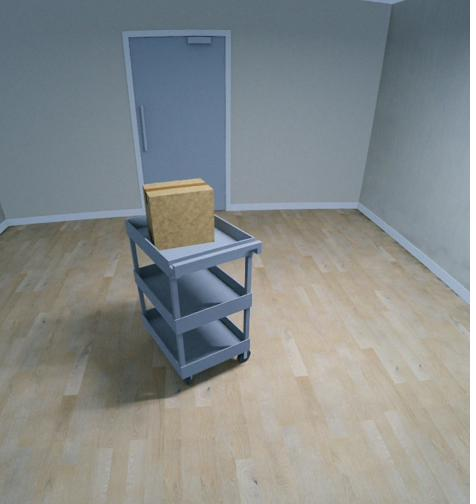

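>>> move:
  r1: {"base":{"strafe_m":-1.73},"pace":"fast"}
  r2: {"base":{"rotate_rad":0.38},"joints":{"lift_m":0.68,"wrist_yaw_rad":0,"wrist_roll_rad":1.57,"gripper_m":0.12},"pace":"fast"}
  blocking: false

>>> wait:
  seconds: 2

>>> wait:
  seconds: 0.8

>>> move:
  r2: {"base":{"strafe_m":-0.39},"pace":"fast"}
  blocking: false

>>> wait:
  seconds: 3

>>> wait:
  seconds: 2
  cameras: ["r1_head_camera","r1_head_right_camera","r2_head_camera","r2_wrist_camera"]

Scene clock: 52.27 s.
move: r1 moving; r2 moving
r1.base_odometry: x=-0.041 y=+0.041 heading=-2.360
r1.turned_by_wheels: +0.000
r1.turned_by_imu: +0.000
r1.base_tilt: forward=-1.6 right=+1.2
r1.lidar_m: 0.74 0.80 0.86 0.83 0.89 1.28 2.01 2.18 3.08 2.48 1.03 0.77
r1.base_status: strafe_m moving
r1.joint_positions: lift_m=+0.124 arm_m=+0.000 wrist_yaw_rad=+3.194 wrist_pitch_rad=+0.002 wrist_roll_rad=+0.000 gripper_m=+0.056
r1.joint_status: not commanded
r1.measured_speeds: translate_m=+0.000 strafe_m=-0.226 rotate_rad=+0.000 lift_m=+0.000 arm_m=+0.000 wrist_yaw_rad=+0.000 wrist_pitch_rad=+0.000 wrist_roll_rad=+0.000
r1.motor_effort: lift_m=+20(20) arm_m=-4(4) wheel_0=+12(13) wheel_1=-11(12) wheel_2=-1(1)
r1.servo_current: wrist_yaw_rad=52(59) wrist_pitch_rad=39(46) wrist_roll_rad=39(65) gripper_m=46(52)
r1.hand_pose: x=-0.1216 y=+0.0722 z=+0.3019 quat_wxyz=(-0.026, -0.001, +0.000, +1.000) (m; r1's base frame)
r1.wrist_depth_mm: - 135 - - - - - / - 124 147 - - - - / - 121 192 - - - - / 110 136 207 - - - - / 216 - - - - 1808 - / 1025 1205 193 1205 187 1138 1098 / 741 759 759 788 768 768 750
r2.base_odometry: x=+0.000 y=+0.000 heading=-2.716
r2.turned_by_wheels: +0.303
r2.turned_by_imu: +0.295
r2.base_tilt: forward=-0.7 right=+0.1
r2.lidar_m: 1.41 2.90 2.38 2.40 1.56 1.32 1.31 1.51 2.35 2.33 2.65 1.45
r2.base_status: rotate_rad moving
r2.joint_positions: lift_m=+0.658 arm_m=+0.000 wrist_yaw_rad=+2.601 wrist_pitch_rad=+0.001 wrist_roll_rad=+0.641 gripper_m=+0.075
r2.joint_status: lift_m moving; wrist_yaw_rad moving; wrist_roll_rad moving; gripper_m moving
r2.measured_speeds: translate_m=-0.001 strafe_m=+0.001 rotate_rad=+0.690 lift_m=+0.156 arm_m=+0.000 wrist_yaw_rad=-1.730 wrist_pitch_rad=+0.000 wrist_roll_rad=+1.820
r2.motor_effort: lift_m=+22(24) arm_m=-4(4) wheel_0=-7(13) wheel_1=-2(11) wheel_2=-6(12)
r2.servo_current: wrist_yaw_rad=111(137) wrist_pitch_rad=33(46) wrist_roll_rad=111(124) gripper_m=65(78)
r2.hand_pose: x=-0.0312 y=+0.2235 z=+0.8357 quat_wxyz=(+0.254, +0.084, +0.304, +0.915) (m; r2's base frame)
r2.wrist_depth_mm: - - - - - - - / - - - - - - - / - - - - - - - / - - - - - - 1708 / - - - - - - 1618 / 257 - 189 - 188 1499 1281 / - - - - - 1281 1098
pictures: none

Scene clock: 54.17 s.
earlier move: r1 moving; r2 done
r1.base_odometry: x=-0.555 y=+0.559 heading=-2.360
r1.turned_by_wheels: +0.000
r1.turned_by_imu: -0.003
r1.base_tilt: forward=-1.6 right=+1.3
r1.lidar_m: 0.70 0.76 1.07 1.56 1.66 2.13 2.06 2.21 3.16 2.36 1.07 0.74
r1.base_status: strafe_m moving
r1.joint_positions: lift_m=+0.124 arm_m=+0.000 wrist_yaw_rad=+3.194 wrist_pitch_rad=+0.002 wrist_roll_rad=+0.000 gripper_m=+0.056
r1.joint_status: not commanded
r1.measured_speeds: translate_m=-0.001 strafe_m=-0.400 rotate_rad=+0.004 lift_m=+0.000 arm_m=+0.000 wrist_yaw_rad=+0.000 wrist_pitch_rad=+0.000 wrist_roll_rad=+0.000
r1.motor_effort: lift_m=+19(20) arm_m=-4(4) wheel_0=+7(15) wheel_1=-6(13) wheel_2=-1(2)
r1.servo_current: wrist_yaw_rad=52(78) wrist_pitch_rad=39(52) wrist_roll_rad=65(72) gripper_m=46(52)
r1.hand_pose: x=-0.1216 y=+0.0722 z=+0.3019 quat_wxyz=(-0.026, -0.001, +0.000, +1.000) (m; r1's base frame)
r1.wrist_depth_mm: - 135 - - - - - / - 123 146 - - - - / - 121 191 - - - - / 111 135 206 - - - - / 216 - - - - - - / 227 1205 193 1205 187 1138 1138 / 750 750 759 788 778 750 759
r2.base_odometry: x=+0.000 y=+0.000 heading=-2.640
r2.turned_by_wheels: +0.076
r2.turned_by_imu: +0.075
r2.base_tilt: forward=-0.6 right=+0.0
r2.lidar_m: 1.40 2.77 2.37 2.42 1.48 1.29 1.33 1.56 2.35 2.34 2.78 1.44
r2.base_status: done
r2.joint_positions: lift_m=+0.680 arm_m=+0.000 wrist_yaw_rad=+0.003 wrist_pitch_rad=+0.001 wrist_roll_rad=+1.568 gripper_m=+0.120
r2.joint_status: all done
r2.measured_speeds: all 0
r2.motor_effort: lift_m=+21(24) arm_m=-4(4) wheel_0=-3(13) wheel_1=-2(11) wheel_2=-3(12)
r2.servo_current: wrist_yaw_rad=46(137) wrist_pitch_rad=39(46) wrist_roll_rad=52(124) gripper_m=52(98)
r2.hand_pose: x=+0.4596 y=-0.0866 z=+0.8576 quat_wxyz=(+0.708, +0.706, +0.001, +0.001) (m; r2's base frame)
r2.wrist_depth_mm: - - - - 1537 1430 1138 / - - - 1430 1756 1618 1160 / - - - 1708 - 1618 1182 / - - - - - 1708 1205 / - - - - - 1618 1205 / - - 199 - 214 1499 1205 / - - - - - 1708 1205
wait: 1.90 of 2 s (r2 has come to rest)
pictures: none

Scene clock: 54.97 s.
earlier move: r1 moving
r1.base_odometry: x=-0.781 y=+0.786 heading=-2.360
r1.turned_by_wheels: +0.000
r1.turned_by_imu: -0.001
r1.base_tilt: forward=-1.6 right=+1.3
r1.lidar_m: 0.67 0.73 1.07 1.87 1.98 2.10 2.07 2.24 2.92 2.29 1.07 0.81
r1.base_status: strafe_m moving
r1.joint_positions: lift_m=+0.124 arm_m=+0.000 wrist_yaw_rad=+3.194 wrist_pitch_rad=+0.002 wrist_roll_rad=+0.000 gripper_m=+0.056
r1.joint_status: not commanded
r1.measured_speeds: translate_m=+0.000 strafe_m=-0.400 rotate_rad=-0.002 lift_m=+0.000 arm_m=+0.000 wrist_yaw_rad=+0.000 wrist_pitch_rad=+0.000 wrist_roll_rad=+0.000
r1.motor_effort: lift_m=+20(20) arm_m=-4(4) wheel_0=+6(15) wheel_1=-5(13) wheel_2=-1(2)
r1.servo_current: wrist_yaw_rad=39(78) wrist_pitch_rad=33(52) wrist_roll_rad=39(72) gripper_m=46(52)
r1.hand_pose: x=-0.1216 y=+0.0722 z=+0.3019 quat_wxyz=(-0.026, -0.001, +0.000, +1.000) (m; r1's base frame)
r1.wrist_depth_mm: - 135 - - - - - / - 123 146 - - - - / - 121 191 - - - - / 111 136 207 - - - - / 216 - - - - - - / 1008 1205 194 1160 187 1138 1118 / 741 759 750 788 778 759 759
r2.base_odometry: x=+0.000 y=+0.000 heading=-2.640
r2.turned_by_wheels: +0.000
r2.turned_by_imu: +0.000
r2.base_tilt: forward=-0.7 right=+0.0
r2.lidar_m: 1.41 2.75 2.39 2.41 1.53 1.32 1.32 1.58 2.35 2.35 2.79 1.41
r2.base_status: done
r2.joint_positions: lift_m=+0.680 arm_m=+0.000 wrist_yaw_rad=+0.003 wrist_pitch_rad=+0.001 wrist_roll_rad=+1.568 gripper_m=+0.120
r2.joint_status: all done
r2.measured_speeds: all 0
r2.motor_effort: lift_m=+21(24) arm_m=-4(4) wheel_0=-2(13) wheel_1=-2(11) wheel_2=-3(12)
r2.servo_current: wrist_yaw_rad=33(137) wrist_pitch_rad=39(46) wrist_roll_rad=52(124) gripper_m=52(98)
r2.hand_pose: x=+0.4596 y=-0.0866 z=+0.8576 quat_wxyz=(+0.708, +0.706, +0.001, +0.001) (m; r2's base frame)
r2.wrist_depth_mm: - - - - 1576 1366 1160 / - - - 1397 1756 1618 1160 / - - - 1661 - 1708 1182 / - - - - - 1756 1182 / - - - - - 1618 1205 / - - 199 - 213 1537 1205 / - - - - - 1756 1182
wait: 0.80 s; no rest
pictures: none

Scene clock: 55.47 s.
earlier move: r1 moving
move: r2 moving
r1.base_odometry: x=-0.922 y=+0.928 heading=-2.360
r1.turned_by_wheels: +0.000
r1.turned_by_imu: -0.001
r1.base_tilt: forward=-1.6 right=+1.3
r1.lidar_m: 0.75 0.72 1.04 2.07 2.19 2.14 2.08 2.24 2.72 2.28 1.03 0.79
r1.base_status: strafe_m moving
r1.joint_positions: lift_m=+0.124 arm_m=+0.000 wrist_yaw_rad=+3.194 wrist_pitch_rad=+0.002 wrist_roll_rad=+0.000 gripper_m=+0.056
r1.joint_status: not commanded
r1.measured_speeds: translate_m=+0.000 strafe_m=-0.400 rotate_rad=-0.001 lift_m=+0.000 arm_m=+0.000 wrist_yaw_rad=+0.000 wrist_pitch_rad=+0.000 wrist_roll_rad=+0.000
r1.motor_effort: lift_m=+20(20) arm_m=-4(4) wheel_0=+6(9) wheel_1=-7(7) wheel_2=-1(1)
r1.servo_current: wrist_yaw_rad=59(78) wrist_pitch_rad=39(46) wrist_roll_rad=26(59) gripper_m=46(46)
r1.hand_pose: x=-0.1216 y=+0.0722 z=+0.3019 quat_wxyz=(-0.026, -0.001, +0.000, +1.000) (m; r1's base frame)
r1.wrist_depth_mm: - 135 - - - - - / - 123 146 - - - - / - 121 192 - - - - / 111 135 206 - - - - / 217 - - - - - - / 1008 1205 193 1182 187 1138 1098 / 759 750 289 153 778 759 768
r2.base_odometry: x=-0.027 y=+0.048 heading=-2.640
r2.turned_by_wheels: +0.000
r2.turned_by_imu: +0.000
r2.base_tilt: forward=-0.6 right=+0.1
r2.lidar_m: 1.38 2.83 2.44 2.49 1.54 1.31 1.34 1.60 2.28 2.29 2.72 1.42
r2.base_status: strafe_m moving
r2.joint_positions: lift_m=+0.680 arm_m=+0.000 wrist_yaw_rad=+0.003 wrist_pitch_rad=+0.001 wrist_roll_rad=+1.568 gripper_m=+0.120
r2.joint_status: not commanded
r2.measured_speeds: translate_m=+0.000 strafe_m=-0.214 rotate_rad=-0.001 lift_m=+0.000 arm_m=+0.000 wrist_yaw_rad=+0.000 wrist_pitch_rad=+0.000 wrist_roll_rad=+0.000
r2.motor_effort: lift_m=+21(21) arm_m=-4(4) wheel_0=+14(14) wheel_1=-14(15) wheel_2=+0(2)
r2.servo_current: wrist_yaw_rad=59(59) wrist_pitch_rad=39(46) wrist_roll_rad=59(59) gripper_m=46(59)
r2.hand_pose: x=+0.4596 y=-0.0866 z=+0.8576 quat_wxyz=(+0.708, +0.706, +0.001, +0.001) (m; r2's base frame)
r2.wrist_depth_mm: - - - - - 1397 1182 / - - - 1366 1808 1537 1160 / - - - 1397 - 1661 1205 / - - - - - 1708 1205 / - - - - - 1618 1182 / - - 199 - 213 1499 1205 / - - - - - 1708 1182
pictures: none

Scene clock: 57.13 s.
earlier move: r1 moving; r2 done
r1.base_odometry: x=-1.219 y=+1.228 heading=-2.360
r1.turned_by_wheels: +0.000
r1.turned_by_imu: -0.002
r1.base_tilt: forward=-1.6 right=+1.2
r1.lidar_m: 0.73 0.79 0.98 2.50 2.63 2.17 2.11 2.26 2.28 2.23 0.91 0.73
r1.base_status: strafe_m moving
r1.joint_positions: lift_m=+0.124 arm_m=+0.000 wrist_yaw_rad=+3.194 wrist_pitch_rad=+0.002 wrist_roll_rad=+0.000 gripper_m=+0.056
r1.joint_status: not commanded
r1.measured_speeds: all 0
r1.motor_effort: lift_m=+20(20) arm_m=-4(4) wheel_0=-2(9) wheel_1=+1(9) wheel_2=+1(2)
r1.servo_current: wrist_yaw_rad=52(78) wrist_pitch_rad=39(52) wrist_roll_rad=65(65) gripper_m=39(46)
r1.hand_pose: x=-0.1216 y=+0.0722 z=+0.3019 quat_wxyz=(-0.026, -0.001, +0.000, +1.000) (m; r1's base frame)
r1.wrist_depth_mm: - 133 133 - - - - / - 113 133 - - - - / - 115 136 - - - - / - 134 187 - - - - / 206 - - - - - - / 220 1205 193 1182 187 1138 1118 / 218 759 750 788 778 723 750
r2.base_odometry: x=-0.187 y=+0.342 heading=-2.640
r2.turned_by_wheels: +0.000
r2.turned_by_imu: +0.000
r2.base_tilt: forward=-0.7 right=+0.0
r2.lidar_m: 1.33 3.15 2.75 2.73 1.65 1.43 1.42 1.70 1.96 1.97 2.34 1.48
r2.base_status: done
r2.joint_positions: lift_m=+0.680 arm_m=+0.000 wrist_yaw_rad=+0.003 wrist_pitch_rad=+0.001 wrist_roll_rad=+1.568 gripper_m=+0.120
r2.joint_status: not commanded
r2.measured_speeds: all 0
r2.motor_effort: lift_m=+21(21) arm_m=-4(4) wheel_0=+0(16) wheel_1=-1(15) wheel_2=+0(2)
r2.servo_current: wrist_yaw_rad=52(59) wrist_pitch_rad=46(46) wrist_roll_rad=46(59) gripper_m=46(59)
r2.hand_pose: x=+0.4596 y=-0.0866 z=+0.8576 quat_wxyz=(+0.708, +0.706, +0.001, +0.001) (m; r2's base frame)
r2.wrist_depth_mm: - - - - - 1661 1182 / - - - - - 1708 1182 / - - - - 1537 1430 1182 / - - - 1430 1499 1661 1182 / - - - - - 1661 1205 / - - 199 - 215 1537 1182 / - - - - - 1756 1205
wait: 1.67 of 3 s (r2 has come to rest)
pictures: none

Scene clock: 57.27 s.
earlier move: r1 done
r1.base_odometry: x=-1.219 y=+1.228 heading=-2.360
r1.turned_by_wheels: +0.000
r1.turned_by_imu: +0.000
r1.base_tilt: forward=-1.6 right=+1.3
r1.lidar_m: 0.73 0.77 1.02 2.49 2.64 2.16 2.11 2.27 2.28 2.23 0.92 0.76
r1.base_status: done
r1.joint_positions: lift_m=+0.124 arm_m=+0.000 wrist_yaw_rad=+3.194 wrist_pitch_rad=+0.002 wrist_roll_rad=+0.000 gripper_m=+0.056
r1.joint_status: not commanded
r1.measured_speeds: all 0
r1.motor_effort: lift_m=+20(20) arm_m=-4(4) wheel_0=-1(9) wheel_1=+2(9) wheel_2=+0(2)
r1.servo_current: wrist_yaw_rad=52(78) wrist_pitch_rad=39(52) wrist_roll_rad=59(65) gripper_m=39(46)
r1.hand_pose: x=-0.1216 y=+0.0722 z=+0.3019 quat_wxyz=(-0.026, -0.001, +0.000, +1.000) (m; r1's base frame)
r1.wrist_depth_mm: - 133 133 - - - - / - 112 133 - - - - / - 115 136 - - - - / - 134 187 - - - - / 206 - - - - - - / 220 1182 193 1205 187 1138 1098 / 220 759 750 778 788 723 750
r2.base_odometry: x=-0.187 y=+0.342 heading=-2.640
r2.turned_by_wheels: +0.000
r2.turned_by_imu: +0.000
r2.base_tilt: forward=-0.7 right=+0.1
r2.lidar_m: 1.36 3.16 2.76 2.78 1.64 1.43 1.43 1.72 1.95 1.98 2.32 1.45
r2.base_status: done
r2.joint_positions: lift_m=+0.680 arm_m=+0.000 wrist_yaw_rad=+0.003 wrist_pitch_rad=+0.001 wrist_roll_rad=+1.568 gripper_m=+0.120
r2.joint_status: not commanded
r2.measured_speeds: all 0
r2.motor_effort: lift_m=+21(21) arm_m=-4(4) wheel_0=+0(16) wheel_1=-2(15) wheel_2=+0(2)
r2.servo_current: wrist_yaw_rad=46(59) wrist_pitch_rad=33(46) wrist_roll_rad=46(59) gripper_m=52(59)
r2.hand_pose: x=+0.4596 y=-0.0866 z=+0.8576 quat_wxyz=(+0.708, +0.706, +0.001, +0.001) (m; r2's base frame)
r2.wrist_depth_mm: - - - - - 1708 1160 / - - - - - 1708 1182 / - - - - 1537 1430 1182 / - - - 1430 1537 1661 1182 / - - - - - 1618 1229 / - - 198 - 214 1499 1182 / - - - - - 1708 1182
wait: 0.13 of 2 s (r1 has come to rest)
pictures: r1_head_camera, r1_head_right_camera, r2_head_camera, r2_wrist_camera
Images, in order (width x height): r1_head_camera 420x560, r1_head_right_camera 420x672, r2_head_camera 420x560, r2_wrist_camera 616x392.

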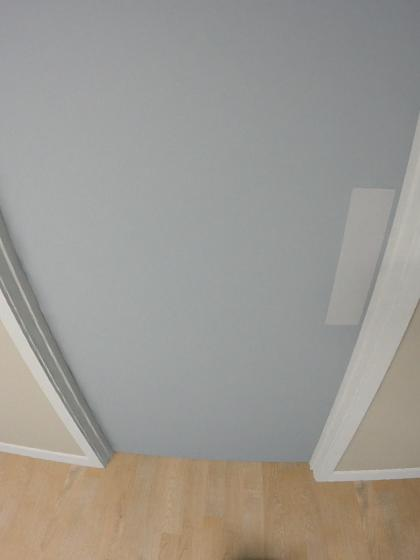

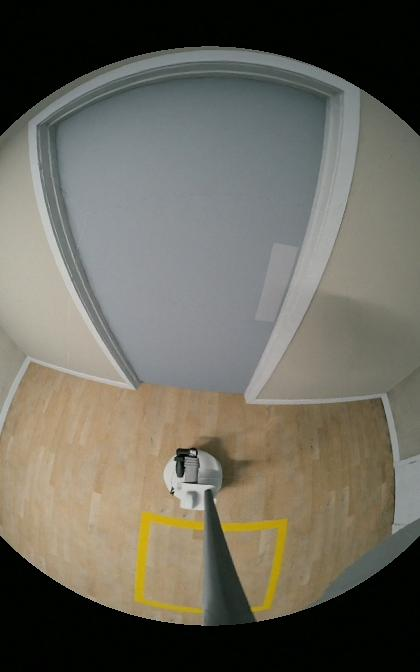

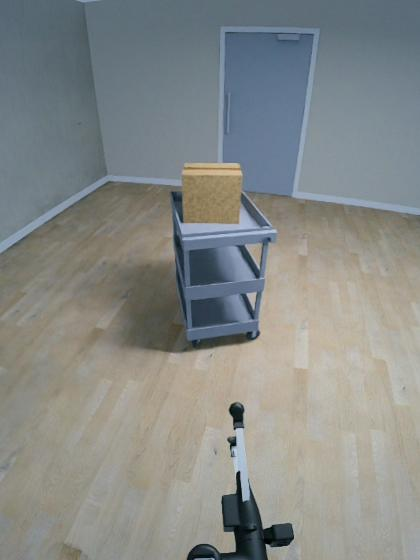

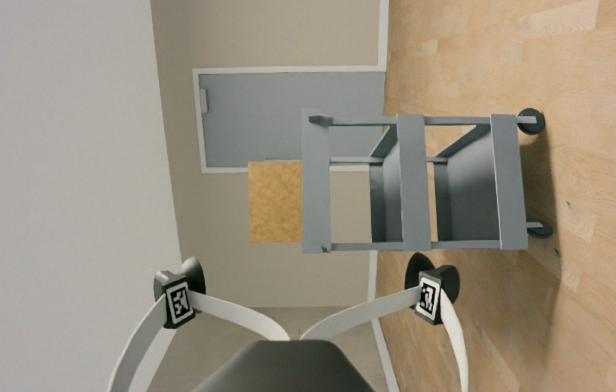

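>>> move:
  r1: {"base":{"translate_m":0.42},"pace":"fast"}
  r2: {"base":{"translate_m":0.82},"pace":"fast"}
  blocking: false

>>> wait:
  seconds: 2

>>> move:
  r1: {"base":{"translate_m":0.7},"pace":"slow","contact_limits":{"translate_m":1}}
  blocking: false

>>> wait:
  seconds: 2

>>> wait:
  seconds: 0
  cameras: ["r2_head_camera","r2_wrist_camera"]

Scene clock: 70.53 s.
move: r1 moving; r2 moving
r1.base_odometry: x=-1.255 y=+1.192 heading=-2.359
r1.turned_by_wheels: +0.000
r1.turned_by_imu: +0.000
r1.base_tilt: forward=-1.6 right=+1.2
r1.lidar_m: 0.67 0.74 0.95 2.49 2.63 2.22 2.17 2.32 2.28 2.03 0.84 0.70
r1.base_status: translate_m moving
r1.joint_positions: lift_m=+0.124 arm_m=+0.000 wrist_yaw_rad=+3.194 wrist_pitch_rad=+0.002 wrist_roll_rad=+0.000 gripper_m=+0.056
r1.joint_status: not commanded
r1.measured_speeds: translate_m=+0.195 strafe_m=+0.000 rotate_rad=+0.005 lift_m=+0.000 arm_m=+0.000 wrist_yaw_rad=+0.000 wrist_pitch_rad=+0.000 wrist_roll_rad=+0.000
r1.motor_effort: lift_m=+19(20) arm_m=-4(4) wheel_0=+7(10) wheel_1=+7(8) wheel_2=-11(11)
r1.servo_current: wrist_yaw_rad=46(65) wrist_pitch_rad=39(52) wrist_roll_rad=46(59) gripper_m=39(46)
r1.hand_pose: x=-0.1216 y=+0.0722 z=+0.3019 quat_wxyz=(-0.026, -0.001, +0.000, +1.000) (m; r1's base frame)
r1.wrist_depth_mm: - 133 133 - - - - / - 112 133 - - - - / - 115 136 - - - - / - 134 187 - - - - / 206 - - - - - - / 221 1182 195 1205 187 1138 1118 / 218 750 750 788 778 715 759
r2.base_odometry: x=-0.229 y=+0.319 heading=-2.640
r2.turned_by_wheels: +0.000
r2.turned_by_imu: +0.001
r2.base_tilt: forward=-0.6 right=+0.0
r2.lidar_m: 1.29 3.15 2.74 2.77 1.69 1.45 1.46 1.77 1.99 1.98 2.36 1.42
r2.base_status: translate_m moving
r2.joint_positions: lift_m=+0.680 arm_m=+0.000 wrist_yaw_rad=+0.003 wrist_pitch_rad=+0.001 wrist_roll_rad=+1.568 gripper_m=+0.120
r2.joint_status: not commanded
r2.measured_speeds: translate_m=+0.186 strafe_m=+0.000 rotate_rad=+0.007 lift_m=+0.000 arm_m=+0.000 wrist_yaw_rad=+0.000 wrist_pitch_rad=+0.000 wrist_roll_rad=+0.000
r2.motor_effort: lift_m=+21(21) arm_m=-4(4) wheel_0=+8(12) wheel_1=+10(10) wheel_2=-14(15)
r2.servo_current: wrist_yaw_rad=39(59) wrist_pitch_rad=46(46) wrist_roll_rad=46(52) gripper_m=46(59)
r2.hand_pose: x=+0.4596 y=-0.0867 z=+0.8576 quat_wxyz=(+0.708, +0.706, +0.001, +0.001) (m; r2's base frame)
r2.wrist_depth_mm: - - - - - 1708 1205 / - - - - - 1708 1205 / - - - - - 1537 1205 / - - - 1397 1499 1661 1182 / - - - - 1537 1708 1205 / - - 198 - 214 1464 1205 / - - - - - 1708 1160
pictures: none

Scene clock: 72.37 s.
earlier move: r1 done; r2 moving
r1.base_odometry: x=-1.517 y=+0.932 heading=-2.360
r1.turned_by_wheels: +0.000
r1.turned_by_imu: +0.000
r1.base_tilt: forward=-1.6 right=+1.3
r1.lidar_m: 0.30 0.34 0.49 1.27 2.63 2.58 2.54 2.72 2.33 0.86 0.45 0.34
r1.base_status: done
r1.joint_positions: lift_m=+0.124 arm_m=+0.000 wrist_yaw_rad=+3.194 wrist_pitch_rad=+0.002 wrist_roll_rad=+0.000 gripper_m=+0.056
r1.joint_status: not commanded
r1.measured_speeds: all 0
r1.motor_effort: lift_m=+20(20) arm_m=-4(4) wheel_0=+1(10) wheel_1=+1(9) wheel_2=+0(13)
r1.servo_current: wrist_yaw_rad=46(65) wrist_pitch_rad=46(52) wrist_roll_rad=52(72) gripper_m=46(46)
r1.hand_pose: x=-0.1216 y=+0.0722 z=+0.3019 quat_wxyz=(-0.026, -0.001, +0.000, +1.000) (m; r1's base frame)
r1.wrist_depth_mm: - 135 - - - - - / - 123 146 - - - - / - 121 191 - - - - / 110 136 206 - - - - / 216 - - - - - - / 229 1205 193 1205 187 1138 1118 / 741 750 759 788 788 768 759
r2.base_odometry: x=-0.809 y=+0.001 heading=-2.640
r2.turned_by_wheels: +0.000
r2.turned_by_imu: +0.001
r2.base_tilt: forward=-0.7 right=+0.1
r2.lidar_m: 0.63 2.92 2.53 2.55 2.41 2.11 2.09 2.48 2.16 2.18 2.59 0.71
r2.base_status: translate_m moving
r2.joint_positions: lift_m=+0.680 arm_m=+0.000 wrist_yaw_rad=+0.003 wrist_pitch_rad=+0.001 wrist_roll_rad=+1.568 gripper_m=+0.120
r2.joint_status: not commanded
r2.measured_speeds: translate_m=+0.299 strafe_m=+0.001 rotate_rad=+0.000 lift_m=+0.000 arm_m=+0.000 wrist_yaw_rad=+0.000 wrist_pitch_rad=+0.000 wrist_roll_rad=+0.000
r2.motor_effort: lift_m=+21(21) arm_m=-4(4) wheel_0=+4(13) wheel_1=+2(10) wheel_2=-4(16)
r2.servo_current: wrist_yaw_rad=39(59) wrist_pitch_rad=33(46) wrist_roll_rad=52(59) gripper_m=52(59)
r2.hand_pose: x=+0.4596 y=-0.0867 z=+0.8576 quat_wxyz=(+0.708, +0.706, +0.001, +0.001) (m; r2's base frame)
r2.wrist_depth_mm: - - - 530 - 1430 530 / - - - 521 - 750 521 / - - - 508 - - 508 / - - 723 500 1098 - 504 / - - 732 492 - - 492 / - - 198 433 200 488 480 / - - - - - 1708 1182
wait: 1.83 of 2 s (r1 has come to rest)
pictures: none

Scene clock: 72.87 s.
earlier move: r2 moving
move: r1 moving
r1.base_odometry: x=-1.526 y=+0.923 heading=-2.359
r1.turned_by_wheels: +0.000
r1.turned_by_imu: +0.000
r1.base_tilt: forward=-1.6 right=+1.2
r1.lidar_m: 0.31 0.31 0.50 1.22 2.62 2.62 2.54 2.70 2.31 0.83 0.44 0.32
r1.base_status: translate_m moving
r1.joint_positions: lift_m=+0.124 arm_m=+0.000 wrist_yaw_rad=+3.194 wrist_pitch_rad=+0.002 wrist_roll_rad=+0.000 gripper_m=+0.056
r1.joint_status: not commanded
r1.measured_speeds: translate_m=+0.048 strafe_m=+0.000 rotate_rad=+0.000 lift_m=+0.000 arm_m=+0.000 wrist_yaw_rad=+0.000 wrist_pitch_rad=+0.000 wrist_roll_rad=+0.000
r1.motor_effort: lift_m=+20(20) arm_m=-4(4) wheel_0=+4(5) wheel_1=+3(6) wheel_2=-5(6)
r1.servo_current: wrist_yaw_rad=33(59) wrist_pitch_rad=33(46) wrist_roll_rad=59(59) gripper_m=39(46)
r1.contact_limits: translate_m 1
r1.hand_pose: x=-0.1216 y=+0.0722 z=+0.3019 quat_wxyz=(-0.026, -0.001, +0.000, +1.000) (m; r1's base frame)
r1.wrist_depth_mm: - 135 - - - - - / - 123 146 - - - - / - 121 191 - - - - / 111 136 206 - - - - / 216 - - - - - - / 228 1229 194 1160 188 1138 1098 / 759 759 741 788 788 759 741
r2.base_odometry: x=-0.895 y=-0.046 heading=-2.640
r2.turned_by_wheels: +0.000
r2.turned_by_imu: +0.000
r2.base_tilt: forward=-0.6 right=+0.0
r2.lidar_m: 0.53 2.89 2.51 2.53 2.51 2.19 2.21 2.52 2.19 2.18 2.60 0.58
r2.base_status: translate_m moving
r2.joint_positions: lift_m=+0.680 arm_m=+0.000 wrist_yaw_rad=+0.003 wrist_pitch_rad=+0.001 wrist_roll_rad=+1.568 gripper_m=+0.120
r2.joint_status: not commanded
r2.measured_speeds: translate_m=+0.106 strafe_m=+0.000 rotate_rad=-0.001 lift_m=+0.000 arm_m=+0.000 wrist_yaw_rad=+0.000 wrist_pitch_rad=+0.000 wrist_roll_rad=+0.000
r2.motor_effort: lift_m=+21(21) arm_m=-4(4) wheel_0=+3(6) wheel_1=+5(5) wheel_2=-1(4)
r2.servo_current: wrist_yaw_rad=52(52) wrist_pitch_rad=46(46) wrist_roll_rad=39(52) gripper_m=46(52)
r2.hand_pose: x=+0.4596 y=-0.0867 z=+0.8576 quat_wxyz=(+0.708, +0.706, +0.001, +0.001) (m; r2's base frame)
r2.wrist_depth_mm: - - - 430 - 1661 424 / - - - 415 - 768 - / - - 621 407 1025 - 410 / - - 621 402 1008 - - / - - 640 397 394 - - / - - 200 387 196 549 - / - - - - 384 384 389
pictures: none

Scene clock: 73.43 s.
earlier move: r1 moving; r2 done
r1.base_odometry: x=-1.557 y=+0.892 heading=-2.360
r1.turned_by_wheels: +0.000
r1.turned_by_imu: +0.000
r1.base_tilt: forward=-1.6 right=+1.3
r1.lidar_m: 0.25 0.27 0.43 0.99 2.62 2.65 2.59 2.76 2.34 0.68 0.36 0.27
r1.base_status: translate_m moving
r1.joint_positions: lift_m=+0.124 arm_m=+0.000 wrist_yaw_rad=+3.194 wrist_pitch_rad=+0.002 wrist_roll_rad=+0.000 gripper_m=+0.056
r1.joint_status: not commanded
r1.measured_speeds: translate_m=+0.101 strafe_m=+0.000 rotate_rad=-0.005 lift_m=+0.000 arm_m=+0.000 wrist_yaw_rad=+0.000 wrist_pitch_rad=+0.000 wrist_roll_rad=+0.000
r1.motor_effort: lift_m=+19(20) arm_m=-4(4) wheel_0=+6(7) wheel_1=+5(6) wheel_2=-5(7)
r1.servo_current: wrist_yaw_rad=26(59) wrist_pitch_rad=52(52) wrist_roll_rad=33(65) gripper_m=39(46)
r1.contact_limits: translate_m 1
r1.hand_pose: x=-0.1216 y=+0.0722 z=+0.3019 quat_wxyz=(-0.026, -0.001, +0.000, +1.000) (m; r1's base frame)
r1.wrist_depth_mm: - 135 - - - - - / - 123 146 - - - - / - 121 192 - - - - / 111 136 207 - - - - / 216 - - - - - - / 229 1205 193 1205 187 1138 1118 / 759 750 750 798 778 759 768
r2.base_odometry: x=-0.906 y=-0.052 heading=-2.640
r2.turned_by_wheels: +0.000
r2.turned_by_imu: +0.000
r2.base_tilt: forward=-0.7 right=+0.1
r2.lidar_m: 0.53 2.89 2.52 2.52 2.54 2.21 2.21 2.53 2.21 2.19 2.60 0.57
r2.base_status: done
r2.joint_positions: lift_m=+0.680 arm_m=+0.000 wrist_yaw_rad=+0.003 wrist_pitch_rad=+0.001 wrist_roll_rad=+1.568 gripper_m=+0.120
r2.joint_status: not commanded
r2.measured_speeds: all 0
r2.motor_effort: lift_m=+21(21) arm_m=-4(4) wheel_0=+1(6) wheel_1=+2(5) wheel_2=-2(4)
r2.servo_current: wrist_yaw_rad=52(59) wrist_pitch_rad=39(46) wrist_roll_rad=46(59) gripper_m=52(52)
r2.hand_pose: x=+0.4596 y=-0.0867 z=+0.8576 quat_wxyz=(+0.708, +0.706, +0.001, +0.001) (m; r2's base frame)
r2.wrist_depth_mm: - - - 410 - 1708 - / - - - 404 - 831 - / - - 609 394 1025 - - / - - 609 387 991 - - / - - 615 379 382 - - / - - 200 315 195 559 - / - - - - 379 370 488
wait: 0.57 of 2 s (r2 has come to rest)
pictures: none

Scene clock: 73.43 s.
earlier move: r1 moving
r1.base_odometry: x=-1.557 y=+0.892 heading=-2.360
r1.turned_by_wheels: +0.000
r1.turned_by_imu: +0.000
r1.base_tilt: forward=-1.6 right=+1.3
r1.lidar_m: 0.25 0.27 0.43 0.99 2.62 2.65 2.59 2.76 2.34 0.68 0.36 0.27
r1.base_status: translate_m moving
r1.joint_positions: lift_m=+0.124 arm_m=+0.000 wrist_yaw_rad=+3.194 wrist_pitch_rad=+0.002 wrist_roll_rad=+0.000 gripper_m=+0.056
r1.joint_status: not commanded
r1.measured_speeds: translate_m=+0.101 strafe_m=+0.000 rotate_rad=-0.005 lift_m=+0.000 arm_m=+0.000 wrist_yaw_rad=+0.000 wrist_pitch_rad=+0.000 wrist_roll_rad=+0.000
r1.motor_effort: lift_m=+19(20) arm_m=-4(4) wheel_0=+6(7) wheel_1=+5(6) wheel_2=-5(7)
r1.servo_current: wrist_yaw_rad=26(59) wrist_pitch_rad=52(52) wrist_roll_rad=33(65) gripper_m=39(46)
r1.contact_limits: translate_m 1
r1.hand_pose: x=-0.1216 y=+0.0722 z=+0.3019 quat_wxyz=(-0.026, -0.001, +0.000, +1.000) (m; r1's base frame)
r1.wrist_depth_mm: - 135 - - - - - / - 123 146 - - - - / - 121 192 - - - - / 111 136 207 - - - - / 216 - - - - - - / 229 1205 193 1205 187 1138 1118 / 759 750 750 798 778 759 768
r2.base_odometry: x=-0.906 y=-0.052 heading=-2.640
r2.turned_by_wheels: +0.000
r2.turned_by_imu: +0.000
r2.base_tilt: forward=-0.7 right=+0.1
r2.lidar_m: 0.53 2.89 2.52 2.52 2.54 2.21 2.21 2.53 2.21 2.19 2.60 0.57
r2.base_status: done
r2.joint_positions: lift_m=+0.680 arm_m=+0.000 wrist_yaw_rad=+0.003 wrist_pitch_rad=+0.001 wrist_roll_rad=+1.568 gripper_m=+0.120
r2.joint_status: not commanded
r2.measured_speeds: all 0
r2.motor_effort: lift_m=+21(21) arm_m=-4(4) wheel_0=+1(6) wheel_1=+2(5) wheel_2=-2(4)
r2.servo_current: wrist_yaw_rad=52(59) wrist_pitch_rad=39(46) wrist_roll_rad=46(59) gripper_m=52(52)
r2.hand_pose: x=+0.4596 y=-0.0867 z=+0.8576 quat_wxyz=(+0.708, +0.706, +0.001, +0.001) (m; r2's base frame)
r2.wrist_depth_mm: - - - 410 - 1708 - / - - - 404 - 831 - / - - 609 394 1025 - - / - - 609 387 991 - - / - - 615 379 382 - - / - - 200 315 195 559 - / - - - - 379 370 488
pictures: r2_head_camera, r2_wrist_camera
Images, in order (width x height): r2_head_camera 420x560, r2_wrist_camera 616x392.

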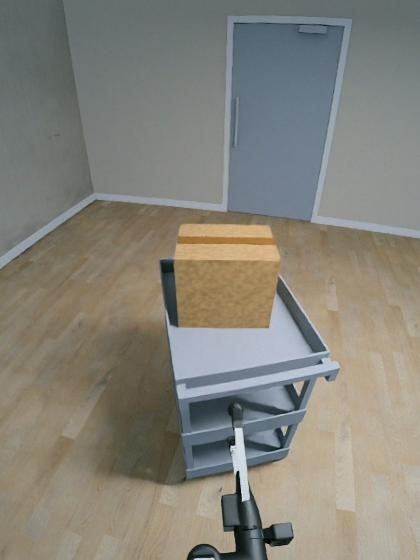

